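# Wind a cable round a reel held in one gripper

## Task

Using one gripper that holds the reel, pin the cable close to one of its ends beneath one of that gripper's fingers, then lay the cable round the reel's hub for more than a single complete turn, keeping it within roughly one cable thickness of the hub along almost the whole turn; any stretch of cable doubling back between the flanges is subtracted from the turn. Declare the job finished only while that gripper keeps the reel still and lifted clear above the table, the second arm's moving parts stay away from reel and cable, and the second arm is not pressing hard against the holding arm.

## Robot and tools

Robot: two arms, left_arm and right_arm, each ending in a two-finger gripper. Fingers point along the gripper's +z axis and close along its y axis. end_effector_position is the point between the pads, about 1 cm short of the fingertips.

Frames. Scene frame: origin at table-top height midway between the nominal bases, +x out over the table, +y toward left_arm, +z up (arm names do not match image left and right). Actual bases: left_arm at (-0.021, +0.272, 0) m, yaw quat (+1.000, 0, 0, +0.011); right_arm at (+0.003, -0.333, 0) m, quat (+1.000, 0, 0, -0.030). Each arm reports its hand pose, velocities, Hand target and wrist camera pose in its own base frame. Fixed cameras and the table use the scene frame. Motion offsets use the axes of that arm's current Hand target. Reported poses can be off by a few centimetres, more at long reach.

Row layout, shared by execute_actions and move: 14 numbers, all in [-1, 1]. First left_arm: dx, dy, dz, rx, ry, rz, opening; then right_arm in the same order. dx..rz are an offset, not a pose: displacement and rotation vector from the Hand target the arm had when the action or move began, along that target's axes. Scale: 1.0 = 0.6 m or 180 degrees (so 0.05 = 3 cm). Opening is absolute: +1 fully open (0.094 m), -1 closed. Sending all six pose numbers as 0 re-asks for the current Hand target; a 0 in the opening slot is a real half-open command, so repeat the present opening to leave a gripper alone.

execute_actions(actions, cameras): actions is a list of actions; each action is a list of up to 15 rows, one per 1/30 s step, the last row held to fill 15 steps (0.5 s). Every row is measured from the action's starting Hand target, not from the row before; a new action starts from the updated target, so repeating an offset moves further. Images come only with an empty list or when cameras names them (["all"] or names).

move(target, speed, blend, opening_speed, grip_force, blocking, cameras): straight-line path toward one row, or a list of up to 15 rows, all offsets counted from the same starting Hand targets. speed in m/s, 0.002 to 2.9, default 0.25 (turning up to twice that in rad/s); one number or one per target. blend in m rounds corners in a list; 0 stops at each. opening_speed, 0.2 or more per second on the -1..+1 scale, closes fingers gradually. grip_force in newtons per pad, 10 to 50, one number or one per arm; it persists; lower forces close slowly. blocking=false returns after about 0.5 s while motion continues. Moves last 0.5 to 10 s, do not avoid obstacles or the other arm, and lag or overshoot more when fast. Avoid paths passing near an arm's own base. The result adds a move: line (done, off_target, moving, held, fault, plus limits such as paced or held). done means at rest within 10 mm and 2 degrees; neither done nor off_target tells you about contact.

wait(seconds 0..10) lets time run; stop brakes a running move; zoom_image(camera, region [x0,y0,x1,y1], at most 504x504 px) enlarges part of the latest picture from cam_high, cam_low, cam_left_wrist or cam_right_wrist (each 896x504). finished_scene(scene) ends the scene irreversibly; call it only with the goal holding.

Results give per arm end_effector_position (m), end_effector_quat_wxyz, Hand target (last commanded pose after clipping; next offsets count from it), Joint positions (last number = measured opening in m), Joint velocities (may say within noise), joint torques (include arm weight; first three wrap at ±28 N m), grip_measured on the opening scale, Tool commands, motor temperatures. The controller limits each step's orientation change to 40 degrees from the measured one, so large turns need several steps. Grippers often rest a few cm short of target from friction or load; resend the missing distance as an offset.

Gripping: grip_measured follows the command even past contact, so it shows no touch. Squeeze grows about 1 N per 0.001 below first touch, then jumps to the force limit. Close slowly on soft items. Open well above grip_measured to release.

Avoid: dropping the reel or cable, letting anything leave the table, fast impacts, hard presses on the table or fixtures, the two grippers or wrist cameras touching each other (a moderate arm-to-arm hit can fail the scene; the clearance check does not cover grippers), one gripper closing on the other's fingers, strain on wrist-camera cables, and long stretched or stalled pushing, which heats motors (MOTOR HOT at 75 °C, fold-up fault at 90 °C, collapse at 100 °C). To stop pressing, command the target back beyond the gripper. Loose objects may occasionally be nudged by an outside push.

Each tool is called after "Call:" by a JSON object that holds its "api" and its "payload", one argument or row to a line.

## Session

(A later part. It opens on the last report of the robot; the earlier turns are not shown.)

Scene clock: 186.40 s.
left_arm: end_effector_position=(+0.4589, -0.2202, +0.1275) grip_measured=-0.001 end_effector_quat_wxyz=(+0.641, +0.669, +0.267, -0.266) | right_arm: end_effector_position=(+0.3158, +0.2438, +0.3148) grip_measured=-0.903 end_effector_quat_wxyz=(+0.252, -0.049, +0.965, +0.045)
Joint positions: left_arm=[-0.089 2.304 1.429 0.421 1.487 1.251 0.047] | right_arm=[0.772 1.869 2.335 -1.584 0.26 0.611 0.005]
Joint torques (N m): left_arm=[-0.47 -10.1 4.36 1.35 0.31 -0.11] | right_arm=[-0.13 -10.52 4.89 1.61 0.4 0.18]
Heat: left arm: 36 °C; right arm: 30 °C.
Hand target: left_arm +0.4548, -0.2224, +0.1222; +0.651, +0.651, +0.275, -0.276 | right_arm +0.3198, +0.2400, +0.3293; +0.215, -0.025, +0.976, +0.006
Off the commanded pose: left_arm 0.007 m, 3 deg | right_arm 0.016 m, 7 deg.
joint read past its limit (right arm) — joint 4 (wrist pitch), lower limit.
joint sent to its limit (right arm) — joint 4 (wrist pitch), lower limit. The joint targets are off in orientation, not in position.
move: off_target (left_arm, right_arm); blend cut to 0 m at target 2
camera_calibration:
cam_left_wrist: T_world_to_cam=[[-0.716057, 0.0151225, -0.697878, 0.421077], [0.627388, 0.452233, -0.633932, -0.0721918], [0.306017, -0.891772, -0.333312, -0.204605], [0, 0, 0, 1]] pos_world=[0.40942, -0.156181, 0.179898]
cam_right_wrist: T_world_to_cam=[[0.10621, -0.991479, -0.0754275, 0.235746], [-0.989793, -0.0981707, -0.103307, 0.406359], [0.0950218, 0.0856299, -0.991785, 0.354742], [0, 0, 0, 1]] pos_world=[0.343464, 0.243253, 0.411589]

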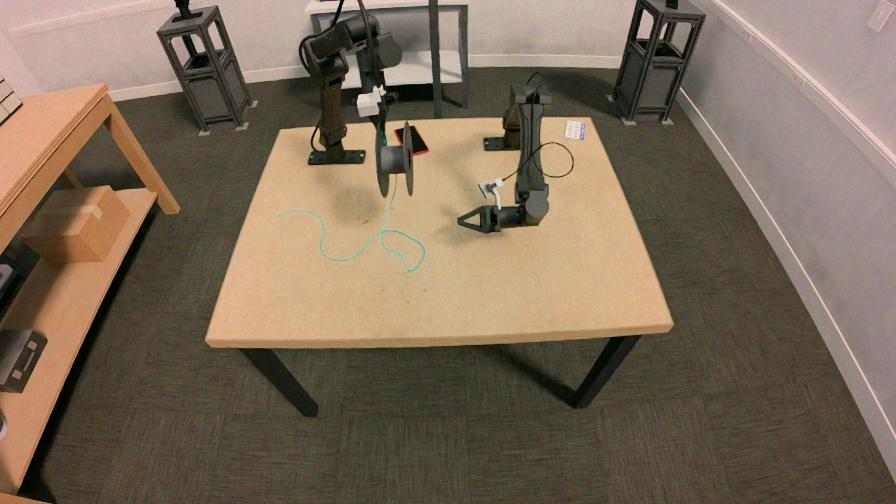

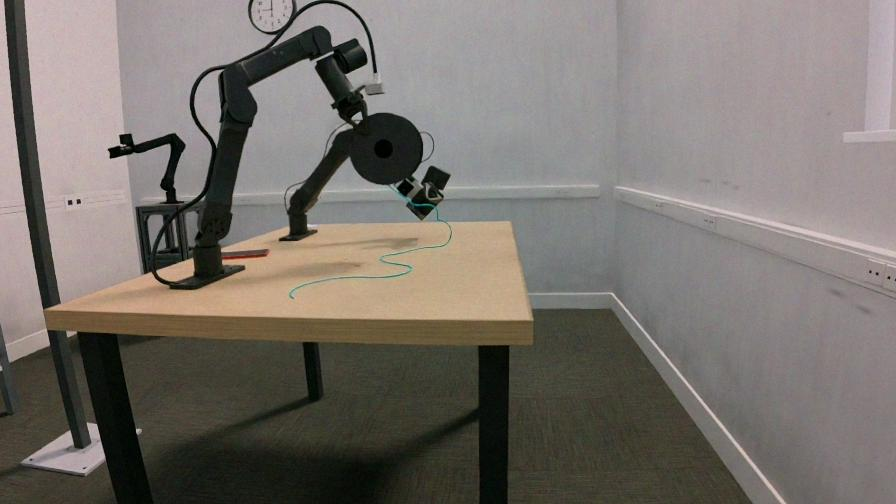

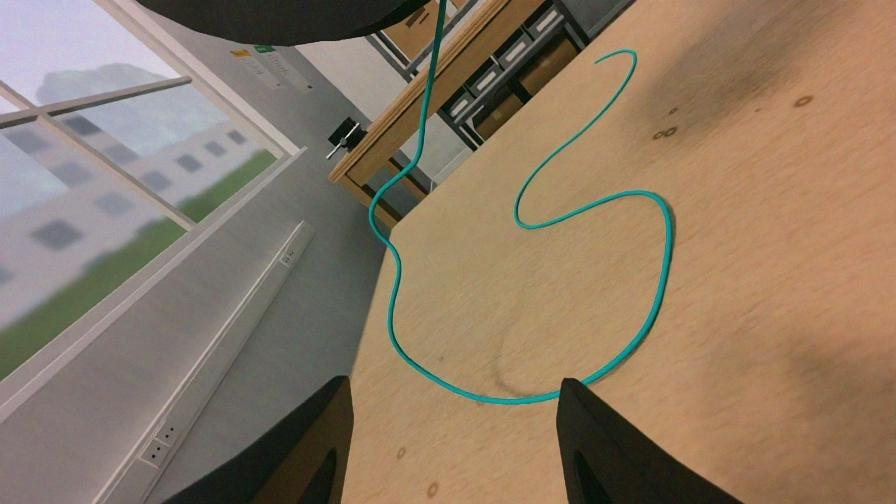

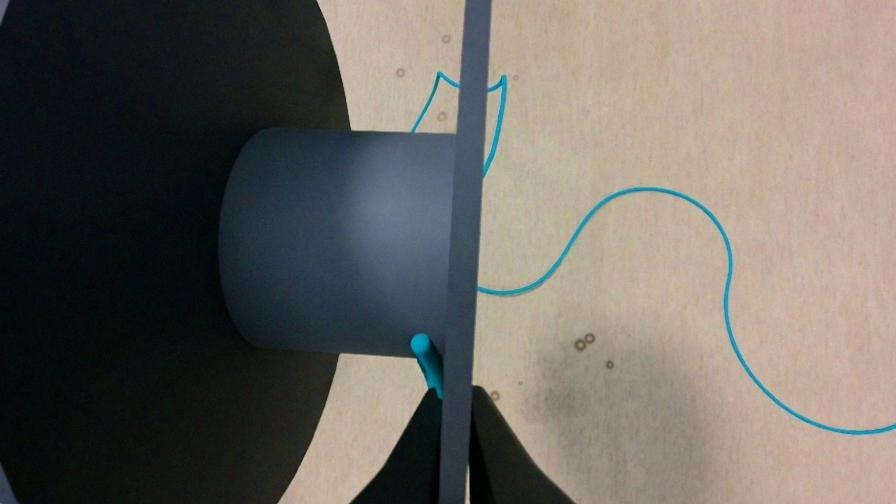

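Call:
{"api": "move", "payload": {
  "target": [0.002,0.048,0.265,0,0,0,0.1,0,0,0,0,0,0,-1],
  "speed": 0.12,
  "cameras": ["cam_left_wrist","cam_high","cam_low"]
}}

Call:
{"api": "zoom_image", "payload": {
  "camera": "cam_high",
  "region": [360, 100, 540, 270]
}}

Call:
{"api": "zoom_image", "payload": {
  "camera": "cam_low",
  "region": [340, 130, 480, 260]
}}

Scene clock: 190.33 s.
left_arm: end_effector_position=(+0.4701, -0.3800, +0.1396) grip_measured=+0.099 end_effector_quat_wxyz=(+0.649, +0.654, +0.273, -0.277) | right_arm: end_effector_position=(+0.3158, +0.2438, +0.3148) grip_measured=-0.903 end_effector_quat_wxyz=(+0.252, -0.049, +0.965, +0.045)
Joint positions: left_arm=[-0.402 2.492 1.676 0.806 1.177 0.781 0.052] | right_arm=[0.772 1.869 2.335 -1.584 0.26 0.611 0.005]
Joint torques (N m): left_arm=[0.13 -11.07 7.92 1.47 -0.01 -0.11] | right_arm=[-0.14 -10.47 4.92 1.62 0.41 0.19]
Heat: left arm: 36 °C; right arm: 29 °C.
Hand target: left_arm +0.4760, -0.3814, +0.1415; +0.651, +0.651, +0.275, -0.276 | right_arm +0.3198, +0.2400, +0.3293; +0.215, -0.025, +0.976, +0.006
Off the commanded pose: left_arm 0.006 m, 0 deg | right_arm 0.016 m, 7 deg.
joint read past its limit (right arm) — joint 4 (wrist pitch), lower limit.
joint sent to its limit (right arm) — joint 4 (wrist pitch), lower limit. The joint targets are off in orientation, not in position.
move: off_target (right_arm)
camera_calibration:
cam_left_wrist: T_world_to_cam=[[-0.734087, -0.0111352, -0.678965, 0.435872], [0.608227, 0.433826, -0.664721, 0.00710863], [0.301954, -0.900928, -0.311693, -0.351261], [0, 0, 0, 1]] pos_world=[0.421709, -0.314692, 0.191182]
Images, in order (width x height): cam_high 896x504, cam_low 896x504, cam_left_wrist 896x504.

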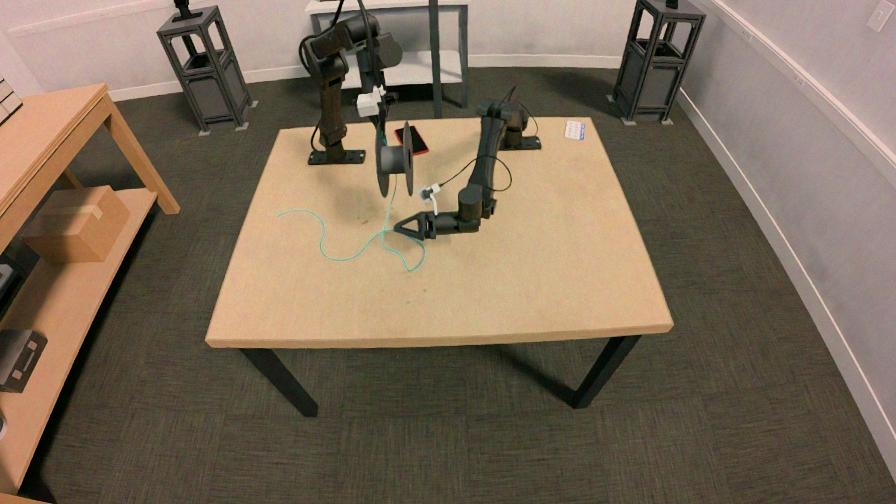

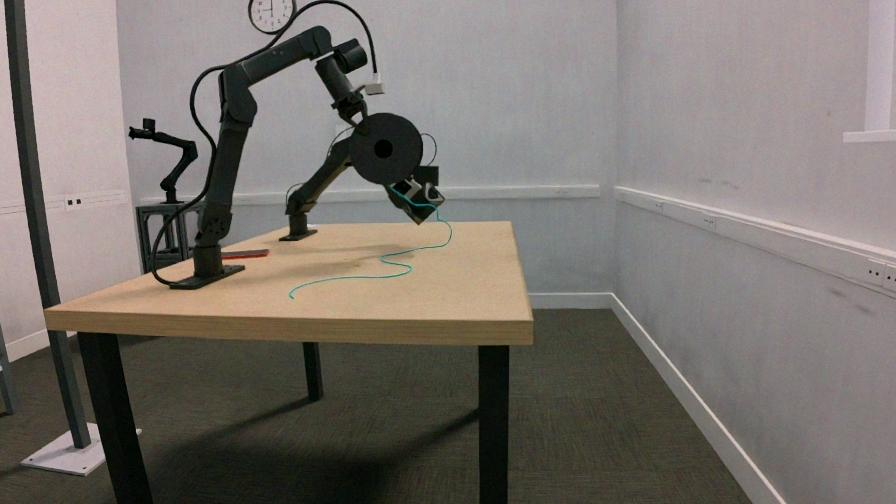

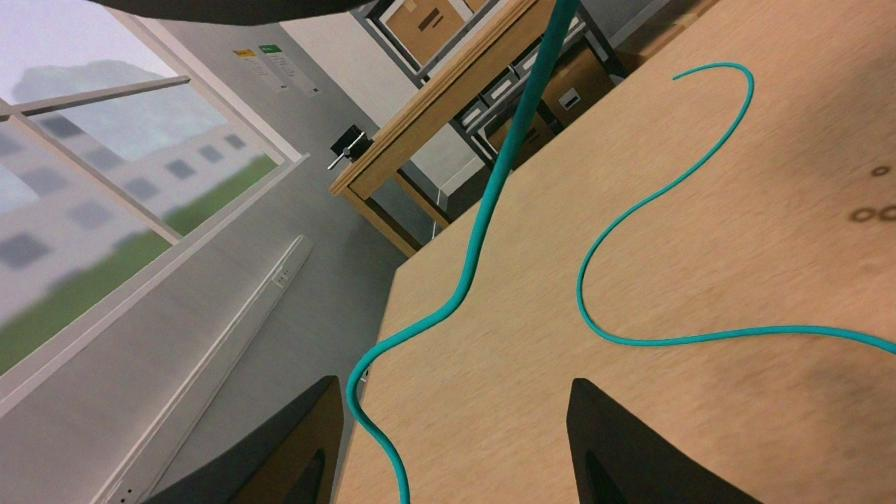

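Scaled by 2.800 from the camera's 896x504 image, which has a finer 1280x720 frame.

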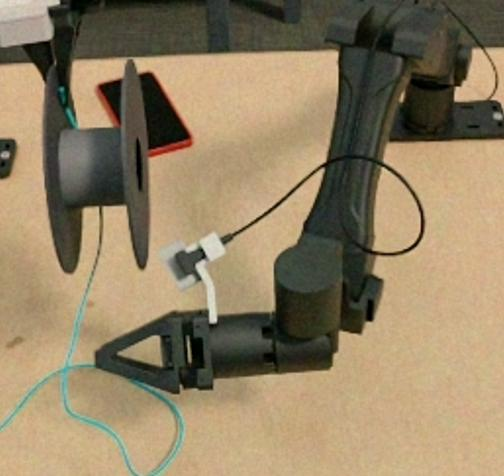

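Scaled by 3.600 from the camera's 896x504 image, which has a finer 1280x720 frame.

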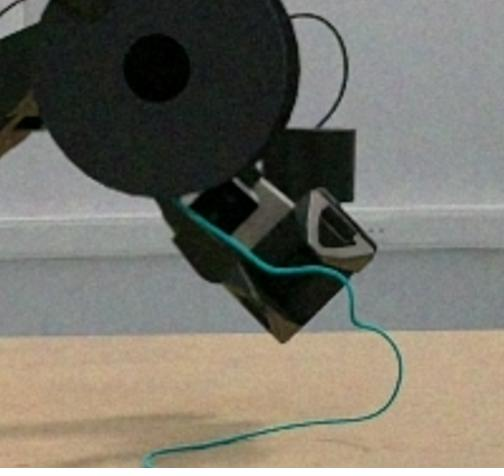

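Call:
{"api": "move", "payload": {
  "target": [0,-0.012,0.052,0,0,0,0.1,0,0,0,0,0,0,-1],
  "speed": 0.1,
  "cameras": ["cam_left_wrist"]
}}

Scene clock: 191.93 s.
left_arm: end_effector_position=(+0.4711, -0.4024, +0.1359) grip_measured=+0.099 end_effector_quat_wxyz=(+0.652, +0.652, +0.276, -0.273) | right_arm: end_effector_position=(+0.3209, +0.2370, +0.3166) grip_measured=-0.903 end_effector_quat_wxyz=(+0.264, -0.042, +0.963, +0.029)
Joint positions: left_arm=[-0.443 2.53 1.73 0.798 1.125 0.776 0.052] | right_arm=[0.767 1.869 2.335 -1.584 0.299 0.611 0.005]
Joint torques (N m): left_arm=[-1.63 -11.23 8.03 1.43 -0.08 -0.09] | right_arm=[0.31 -10.44 4.93 1.59 0.1 0.16]
Heat: left arm: 37 °C; right arm: 29 °C.
Hand target: left_arm +0.4710, -0.4125, +0.1365; +0.651, +0.651, +0.275, -0.276 | right_arm +0.3199, +0.2399, +0.3294; +0.215, -0.025, +0.976, +0.005
Off the commanded pose: left_arm 0.010 m, 0 deg | right_arm 0.013 m, 7 deg.
joint read past its limit (right arm) — joint 4 (wrist pitch), lower limit.
joint sent to its limit (right arm) — joint 4 (wrist pitch), lower limit. The joint targets are off in orientation, not in position.
move: off_target (right_arm)
camera_calibration:
cam_left_wrist: T_world_to_cam=[[-0.732703, -0.021655, -0.680204, 0.429149], [0.604234, 0.439176, -0.66485, 0.0177318], [0.313127, -0.89814, -0.308701, -0.377437], [0, 0, 0, 1]] pos_world=[0.42191, -0.337486, 0.187183]
Images, in order (width x height): cam_left_wrist 896x504.

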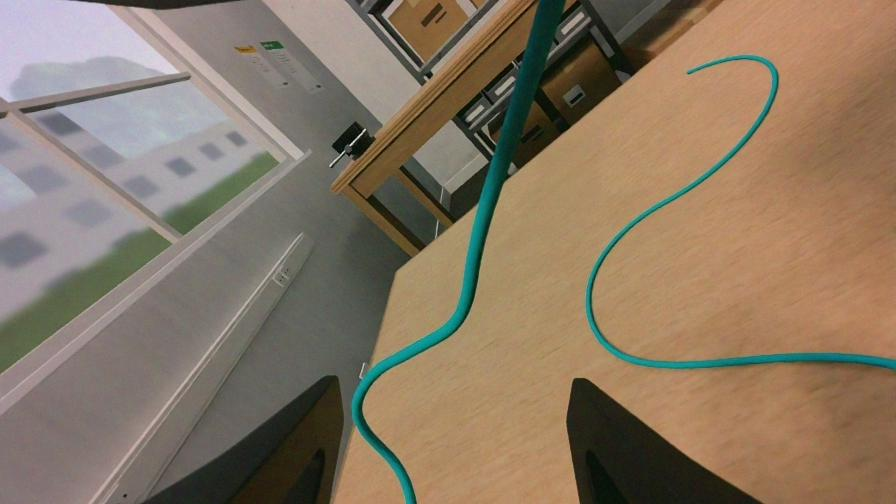

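Call:
{"api": "move", "payload": {
  "target": [
    [0.01,0.0,-0.05,0,0,0,0.1,0,0,0,0,0,0,-1],
    [0.071,0.032,-0.0375,0,0,0,0.1,0,0,0,0,0,0,-1],
    [0.071,0.032,0.0425,0,0,0,0.1,0,0,0,0,0,0,-1]
  ],
  "speed": 0.1,
  "blend": [0.01,0.01,0],
  "cameras": ["cam_left_wrist","cam_high"]
}}

Call:
{"api": "zoom_image", "payload": {
  "camera": "cam_high",
  "region": [360, 100, 540, 270]
}}

Scene clock: 195.40 s.
left_arm: end_effector_position=(+0.5087, -0.4385, +0.1172) grip_measured=+0.099 end_effector_quat_wxyz=(+0.648, +0.653, +0.274, -0.279) | right_arm: end_effector_position=(+0.3185, +0.2402, +0.3155) grip_measured=-0.903 end_effector_quat_wxyz=(+0.257, -0.045, +0.965, +0.038)
Joint positions: left_arm=[-0.47 2.783 2.165 0.609 1.111 0.775 0.052] | right_arm=[0.767 1.869 2.335 -1.584 0.276 0.611 0.005]
Joint torques (N m): left_arm=[0.49 -12.38 8.75 1.51 -0.02 -0.08] | right_arm=[0.24 -10.45 4.89 1.6 0.29 0.17]
Heat: left arm: 37 °C; right arm: 29 °C.
Hand target: left_arm +0.5143, -0.4381, +0.1191; +0.651, +0.651, +0.275, -0.276 | right_arm +0.3199, +0.2399, +0.3293; +0.215, -0.025, +0.976, +0.006
Off the commanded pose: left_arm 0.006 m, 1 deg | right_arm 0.014 m, 7 deg.
joint read past its limit (right arm) — joint 4 (wrist pitch), lower limit.
joint sent to its limit (right arm) — joint 4 (wrist pitch), lower limit. The joint targets are off in orientation, not in position.
move: off_target (right_arm)
camera_calibration:
cam_left_wrist: T_world_to_cam=[[-0.736849, -0.00995437, -0.675984, 0.449911], [0.606183, 0.432977, -0.667138, -0.00493934], [0.299327, -0.90135, -0.313005, -0.421268], [0, 0, 0, 1]] pos_world=[0.460608, -0.373093, 0.168979]
Images, in order (width x height): cam_high 896x504, cam_left_wrist 896x504.

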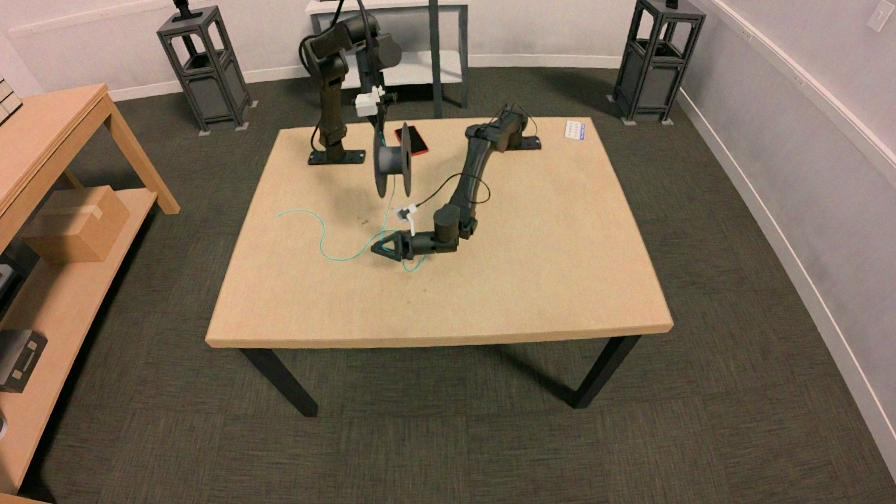

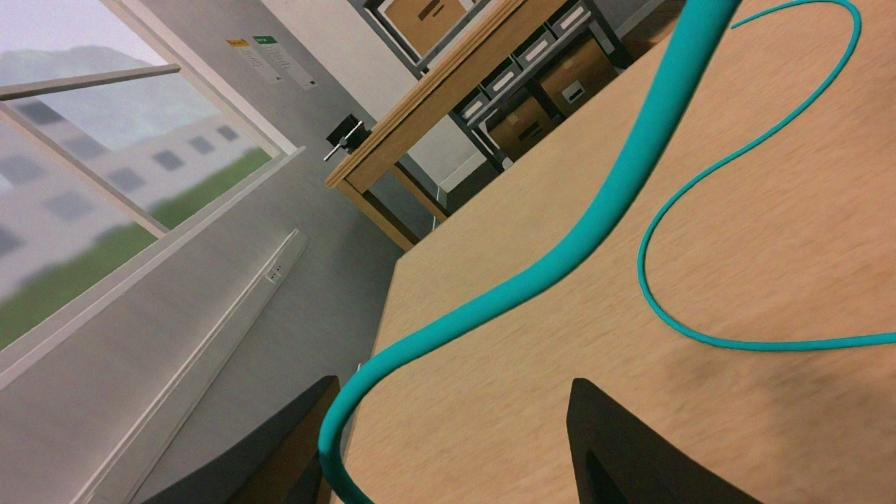

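Scaled by 2.800 from the camera's 896x504 image, which has a finer 1280x720 frame.

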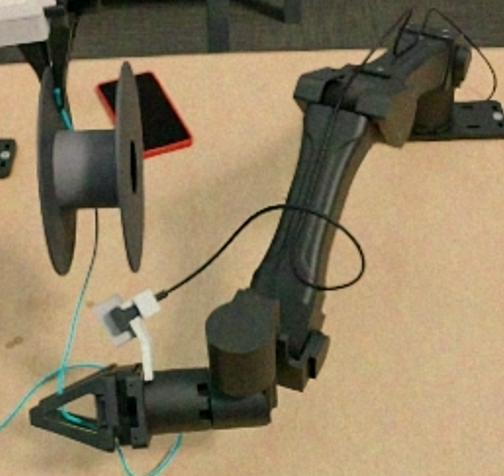

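Call:
{"api": "move", "payload": {
  "target": [0,0,-0.058,0,0,0,0.1,0,0,0,0,0,0,-1],
  "speed": 0.08,
  "cameras": ["cam_left_wrist"]
}}

Scene clock: 196.97 s.
left_arm: end_effector_position=(+0.5178, -0.4031, +0.0894) grip_measured=+0.099 end_effector_quat_wxyz=(+0.640, +0.651, +0.295, -0.283) | right_arm: end_effector_position=(+0.3185, +0.2402, +0.3155) grip_measured=-0.903 end_effector_quat_wxyz=(+0.257, -0.045, +0.965, +0.038)
Joint positions: left_arm=[-0.409 2.783 2.07 0.662 1.151 0.775 0.052] | right_arm=[0.767 1.869 2.335 -1.584 0.276 0.611 0.005]
Joint torques (N m): left_arm=[-0.1 -17.48 4.63 1.66 0.16 -0.01] | right_arm=[0.25 -10.4 4.9 1.6 0.3 0.16]
Heat: left arm: 39 °C; right arm: 29 °C.
Hand target: left_arm +0.5144, -0.4033, +0.1191; +0.651, +0.651, +0.275, -0.276 | right_arm +0.3199, +0.2399, +0.3293; +0.215, -0.025, +0.976, +0.006
Off the commanded pose: left_arm 0.030 m, 3 deg | right_arm 0.014 m, 7 deg.
joint read past its limit (right arm) — joint 4 (wrist pitch), lower limit.
joint sent to its limit (right arm) — joint 4 (wrist pitch), lower limit. The joint targets are off in orientation, not in position.
move: off_target (left_arm, right_arm)
camera_calibration:
cam_left_wrist: T_world_to_cam=[[-0.762075, -0.0139879, -0.647338, 0.447054], [0.571224, 0.456212, -0.682329, -0.0155902], [0.304867, -0.889761, -0.339677, -0.396555], [0, 0, 0, 1]] pos_world=[0.470491, -0.339473, 0.144056]
Images, in order (width x height): cam_left_wrist 896x504.

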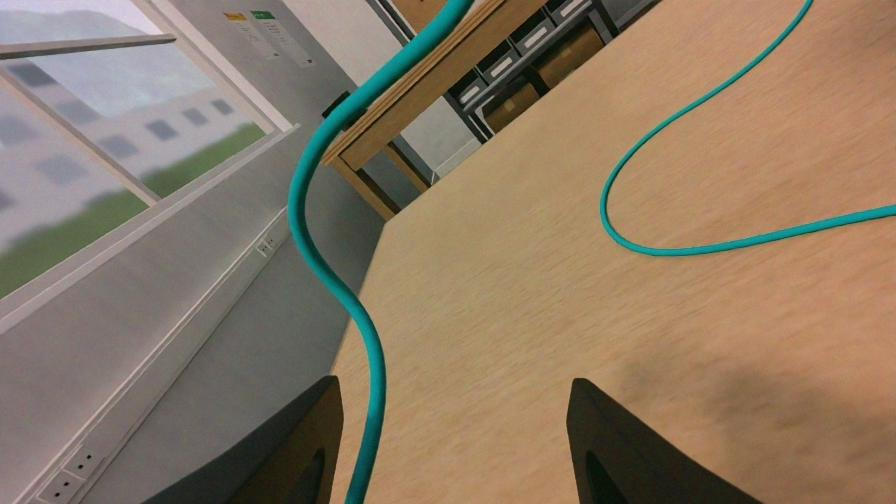

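Call:
{"api": "move", "payload": {
  "target": [0,0,0,0,0,0,-1,0,0,0,0,0,0,-1],
  "opening_speed": 0.6,
  "cameras": ["cam_left_wrist","cam_low"]
}}

Call:
{"api": "zoom_image", "payload": {
  "camera": "cam_low",
  "region": [340, 130, 480, 260]
}}

Scene clock: 199.43 s.
left_arm: end_effector_position=(+0.5178, -0.4031, +0.0896) grip_measured=-0.983 end_effector_quat_wxyz=(+0.640, +0.651, +0.294, -0.283) | right_arm: end_effector_position=(+0.3185, +0.2402, +0.3155) grip_measured=-0.903 end_effector_quat_wxyz=(+0.257, -0.045, +0.965, +0.038)
Joint positions: left_arm=[-0.409 2.783 2.07 0.663 1.152 0.775 0.001] | right_arm=[0.767 1.869 2.335 -1.584 0.276 0.611 0.005]
Joint torques (N m): left_arm=[0.05 -17.35 4.72 1.64 0.15 -0.05] | right_arm=[0.23 -10.47 4.89 1.6 0.28 0.17]
Heat: left arm: 41 °C; right arm: 29 °C.
Hand target: left_arm +0.5144, -0.4033, +0.1191; +0.651, +0.651, +0.275, -0.276 | right_arm +0.3199, +0.2399, +0.3294; +0.215, -0.025, +0.976, +0.005
Off the commanded pose: left_arm 0.030 m, 3 deg | right_arm 0.014 m, 7 deg.
joint read past its limit (right arm) — joint 4 (wrist pitch), lower limit.
joint sent to its limit (right arm) — joint 4 (wrist pitch), lower limit. The joint targets are off in orientation, not in position.
move: off_target (left_arm, right_arm)
camera_calibration:
cam_left_wrist: T_world_to_cam=[[-0.761383, -0.0140275, -0.648151, 0.446821], [0.572141, 0.455622, -0.681955, -0.01615], [0.304878, -0.890063, -0.338877, -0.396713], [0, 0, 0, 1]] pos_world=[0.470391, -0.339474, 0.144157]
Images, in order (width x height): cam_low 896x504, cam_left_wrist 896x504.

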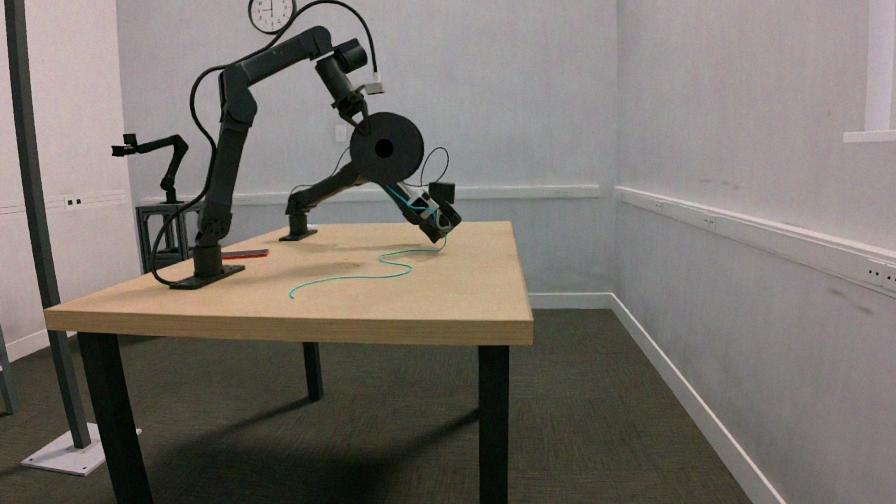

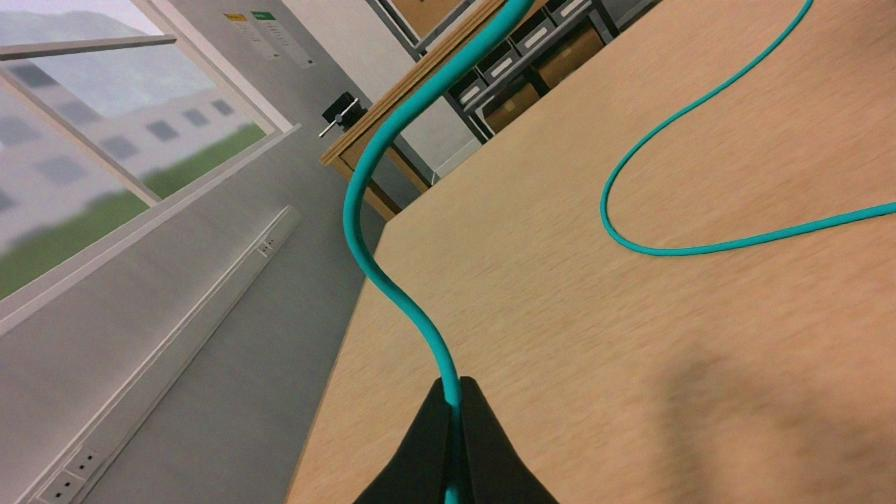

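Scaled by 3.600 from the camera's 896x504 image, which has a finer 1280x720 frame.

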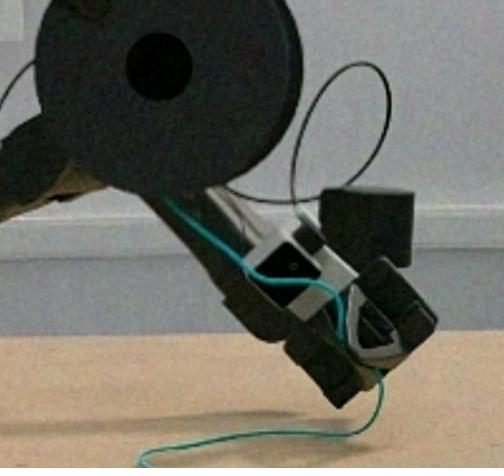

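Call:
{"api": "move", "payload": {
  "target": [
    [-0.082,0.17,-0.067,0,0,0.139,-1,0,0,0,0,0,0,-1],
    [-0.25,0.275,-0.067,0,0,0.361,-1,0,0,0,0,0,0,-1]
  ],
  "speed": 0.08,
  "blend": [0.03,0],
  "cameras": ["cam_left_wrist","cam_right_wrist","cam_high","cam_low"]
}}

Call:
{"api": "zoom_image", "payload": {
  "camera": "cam_high",
  "region": [360, 100, 540, 270]
}}

Call:
{"api": "zoom_image", "payload": {
  "camera": "cam_low",
  "region": [300, 70, 480, 260]
}}

Scene clock: 209.70 s.
left_arm: end_effector_position=(+0.5301, -0.3595, +0.3395) grip_measured=-0.983 end_effector_quat_wxyz=(+0.699, +0.696, -0.112, +0.120) | right_arm: end_effector_position=(+0.3185, +0.2403, +0.3155) grip_measured=-0.903 end_effector_quat_wxyz=(+0.257, -0.045, +0.965, +0.038)
Joint positions: left_arm=[-0.329 2.671 2.833 -0.143 1.231 1.881 0.001] | right_arm=[0.767 1.869 2.335 -1.584 0.275 0.611 0.005]
Joint torques (N m): left_arm=[-0.57 -11.92 8.59 1.37 0.01 0.02] | right_arm=[0.25 -10.44 4.92 1.6 0.29 0.17]
Motor temperatures (°C): left_arm=[20 45 24 24 20 19 19] | right_arm=[22 28 26 27 23 19 23]
Heat: left arm: 45 °C; right arm: 28 °C.
Hand target: left_arm +0.5283, -0.3631, +0.3418; +0.697, +0.697, -0.118, +0.117 | right_arm +0.3199, +0.2399, +0.3294; +0.215, -0.025, +0.976, +0.006
Off the commanded pose: left_arm 0.004 m, 1 deg | right_arm 0.014 m, 7 deg.
joint read past its limit (right arm) — joint 4 (wrist pitch), lower limit.
joint sent to its limit (right arm) — joint 4 (wrist pitch), lower limit. The joint targets are off in orientation, not in position.
move: off_target (right_arm)
camera_calibration:
cam_left_wrist: T_world_to_cam=[[0.298623, -0.0226366, -0.954103, 0.157765], [0.85658, 0.447179, 0.25749, -0.345393], [0.420826, -0.894158, 0.152928, -0.506848], [0, 0, 0, 1]] pos_world=[0.462039, -0.295179, 0.316971]
cam_right_wrist: T_world_to_cam=[[0.0956972, -0.993305, -0.0647072, 0.232356], [-0.989813, -0.0880733, -0.111867, 0.409039], [0.105419, 0.0747533, -0.991614, 0.354748], [0, 0, 0, 1]] pos_world=[0.345239, 0.240307, 0.412566]

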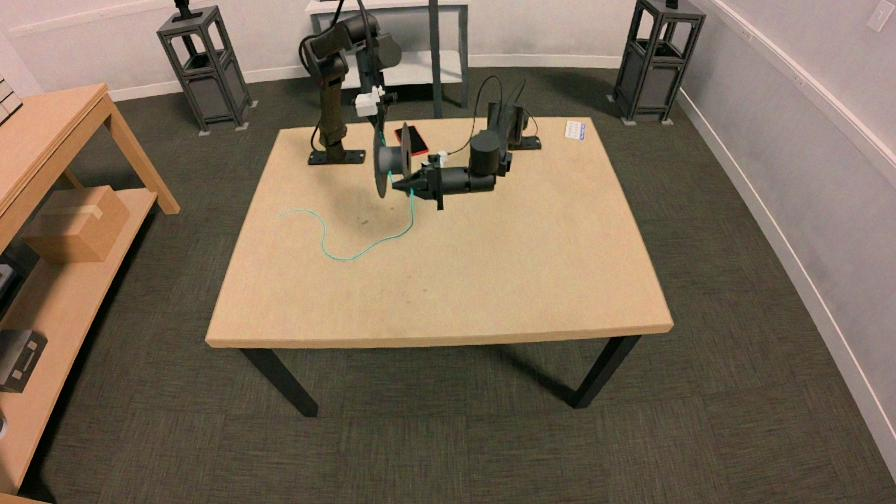

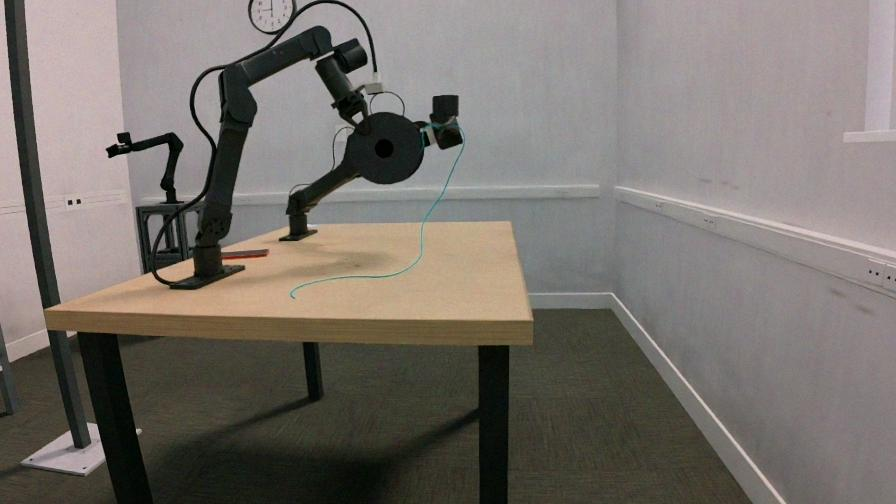

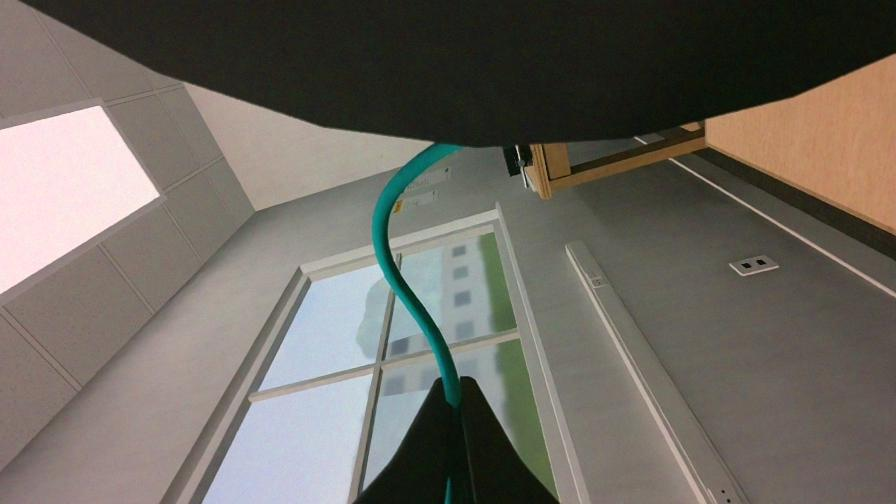

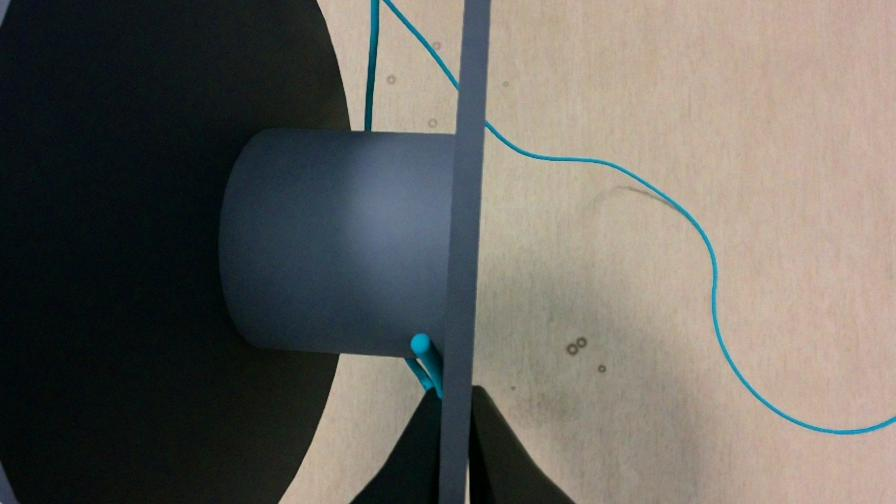

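Scaled by 2.800 from the camera's 896x504 image, which has a finer 1280x720 frame.

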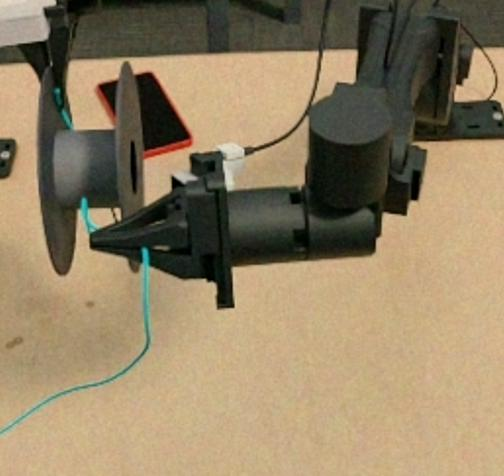

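Scaled by 2.653 from the camera's 896x504 image, which has a finer 1280x720 frame.

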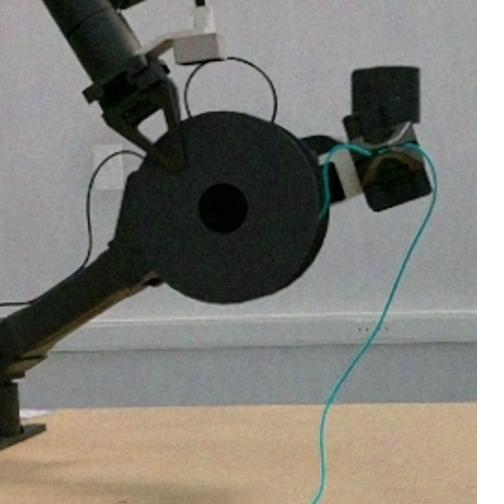

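Call:
{"api": "move", "payload": {
  "target": [
    [-0.041,0.171,-0.005,0,0,0.03,-1,0,0,0,0,0,0,-1],
    [-0.14,0.239,-0.088,0,0,0.03,-1,0,0,0,0,0,0,-1]
  ],
  "speed": 0.07,
  "blend": [0.03,0],
  "cameras": ["cam_left_wrist","cam_right_wrist","cam_high","cam_low"]
}}

Call:
{"api": "zoom_image", "payload": {
  "camera": "cam_high",
  "region": [360, 80, 500, 220]
}}

Call:
{"api": "zoom_image", "payload": {
  "camera": "cam_low",
  "region": [300, 50, 480, 240]
}}

Scene clock: 219.10 s.
left_arm: end_effector_position=(+0.4135, -0.3168, +0.4348) grip_measured=-0.983 end_effector_quat_wxyz=(+0.687, +0.698, -0.142, +0.144) | right_arm: end_effector_position=(+0.3182, +0.2406, +0.3154) grip_measured=-0.903 end_effector_quat_wxyz=(+0.256, -0.045, +0.965, +0.039)
Joint positions: left_arm=[-0.322 1.978 2.057 -0.122 1.242 2.018 0.001] | right_arm=[0.767 1.869 2.335 -1.584 0.274 0.611 0.005]
Joint torques (N m): left_arm=[0.77 -11.84 5.14 1.64 0.23 -0.17] | right_arm=[0.18 -10.5 4.94 1.6 0.3 0.18]
Heat: left arm: 46 °C; right arm: 28 °C.
Hand target: left_arm +0.4021, -0.3102, +0.4496; +0.691, +0.691, -0.150, +0.150 | right_arm +0.3199, +0.2400, +0.3293; +0.215, -0.025, +0.976, +0.006
Off the commanded pose: left_arm 0.020 m, 2 deg | right_arm 0.014 m, 7 deg.
joint read past its limit (right arm) — joint 4 (wrist pitch), lower limit.
joint sent to its limit (right arm) — joint 4 (wrist pitch), lower limit. The joint targets are off in orientation, not in position.
move: off_target (left_arm, right_arm)
camera_calibration:
cam_left_wrist: T_world_to_cam=[[0.372638, -0.00450207, -0.927966, 0.248112], [0.835104, 0.437678, 0.333225, -0.316242], [0.40465, -0.89912, 0.166855, -0.435113], [0, 0, 0, 1]] pos_world=[0.347708, -0.25169, 0.40822]
cam_right_wrist: T_world_to_cam=[[0.0967369, -0.993134, -0.0657857, 0.232696], [-0.989819, -0.0890599, -0.111023, 0.408849], [0.104402, 0.075856, -0.991638, 0.354734], [0, 0, 0, 1]] pos_world=[0.345141, 0.240602, 0.412468]

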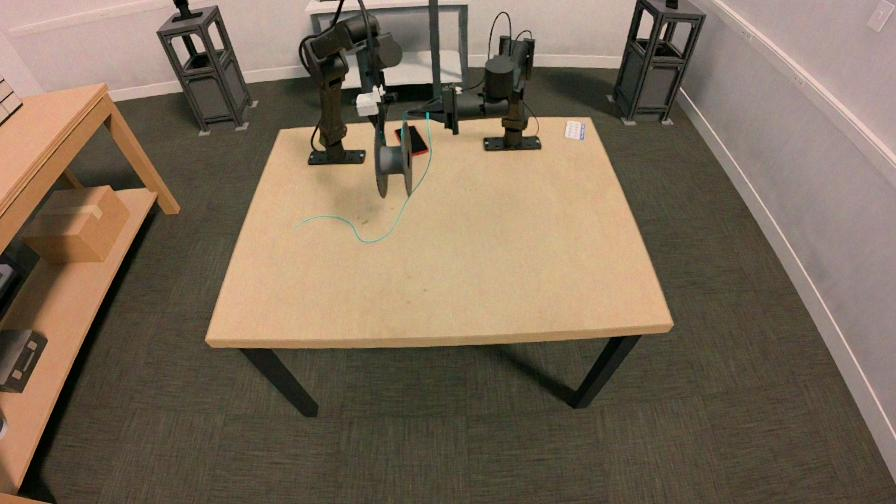

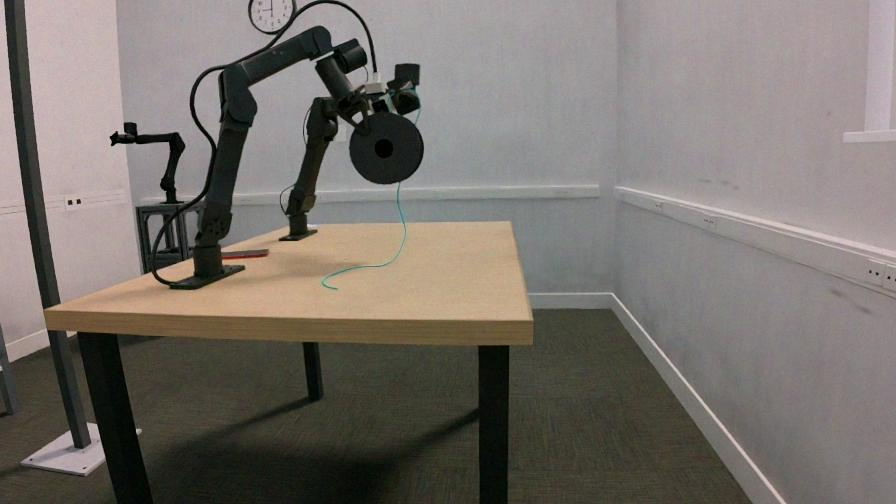

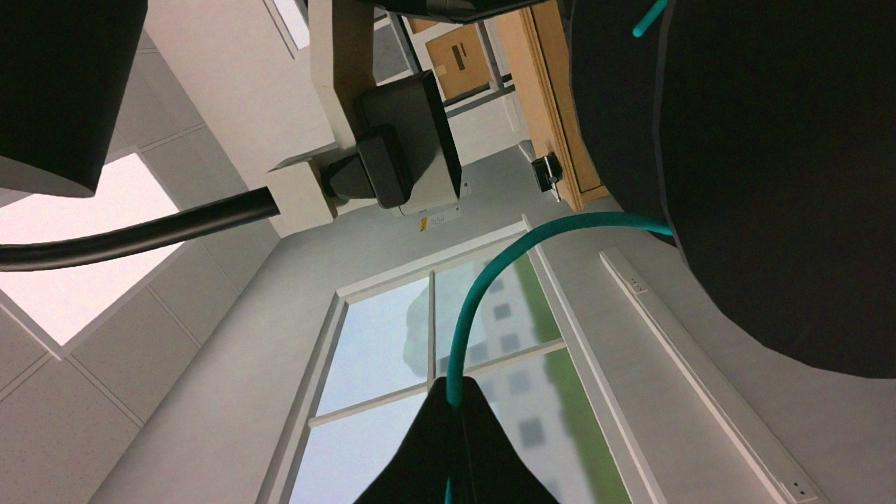

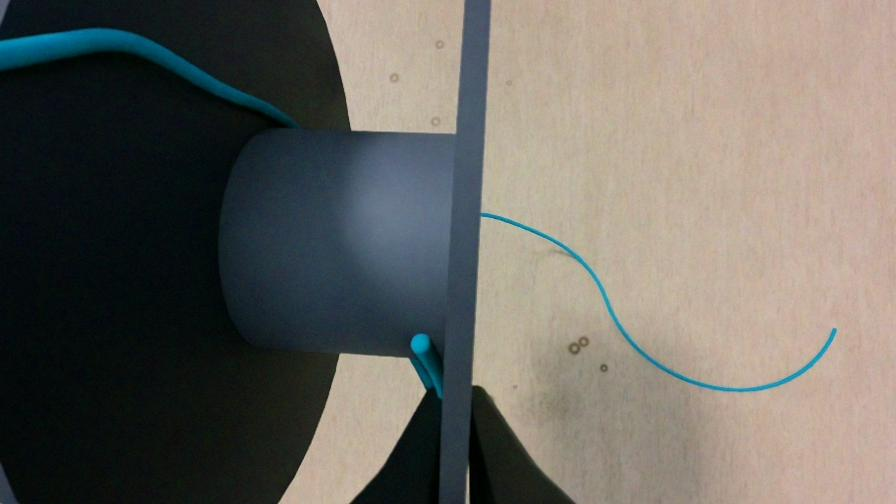

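Scaled by 3.600 from the camera's 896x504 image, which has a finer 1280x720 frame.

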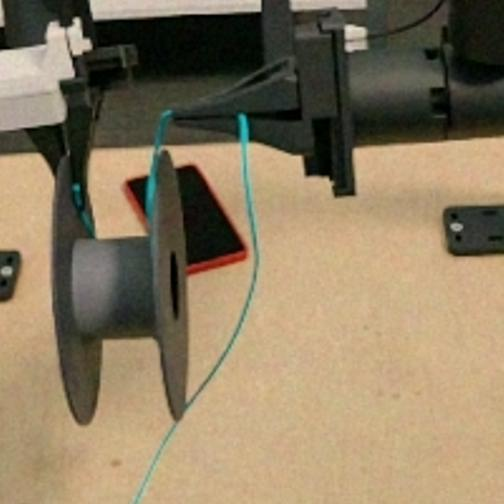

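Scaled by 2.653 from the camera's 896x504 image, which has a finer 1280x720 frame.

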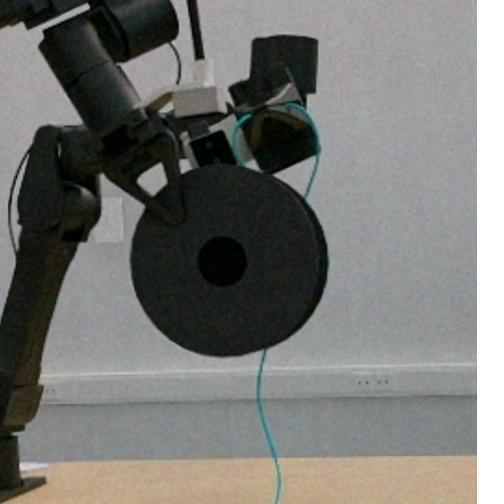

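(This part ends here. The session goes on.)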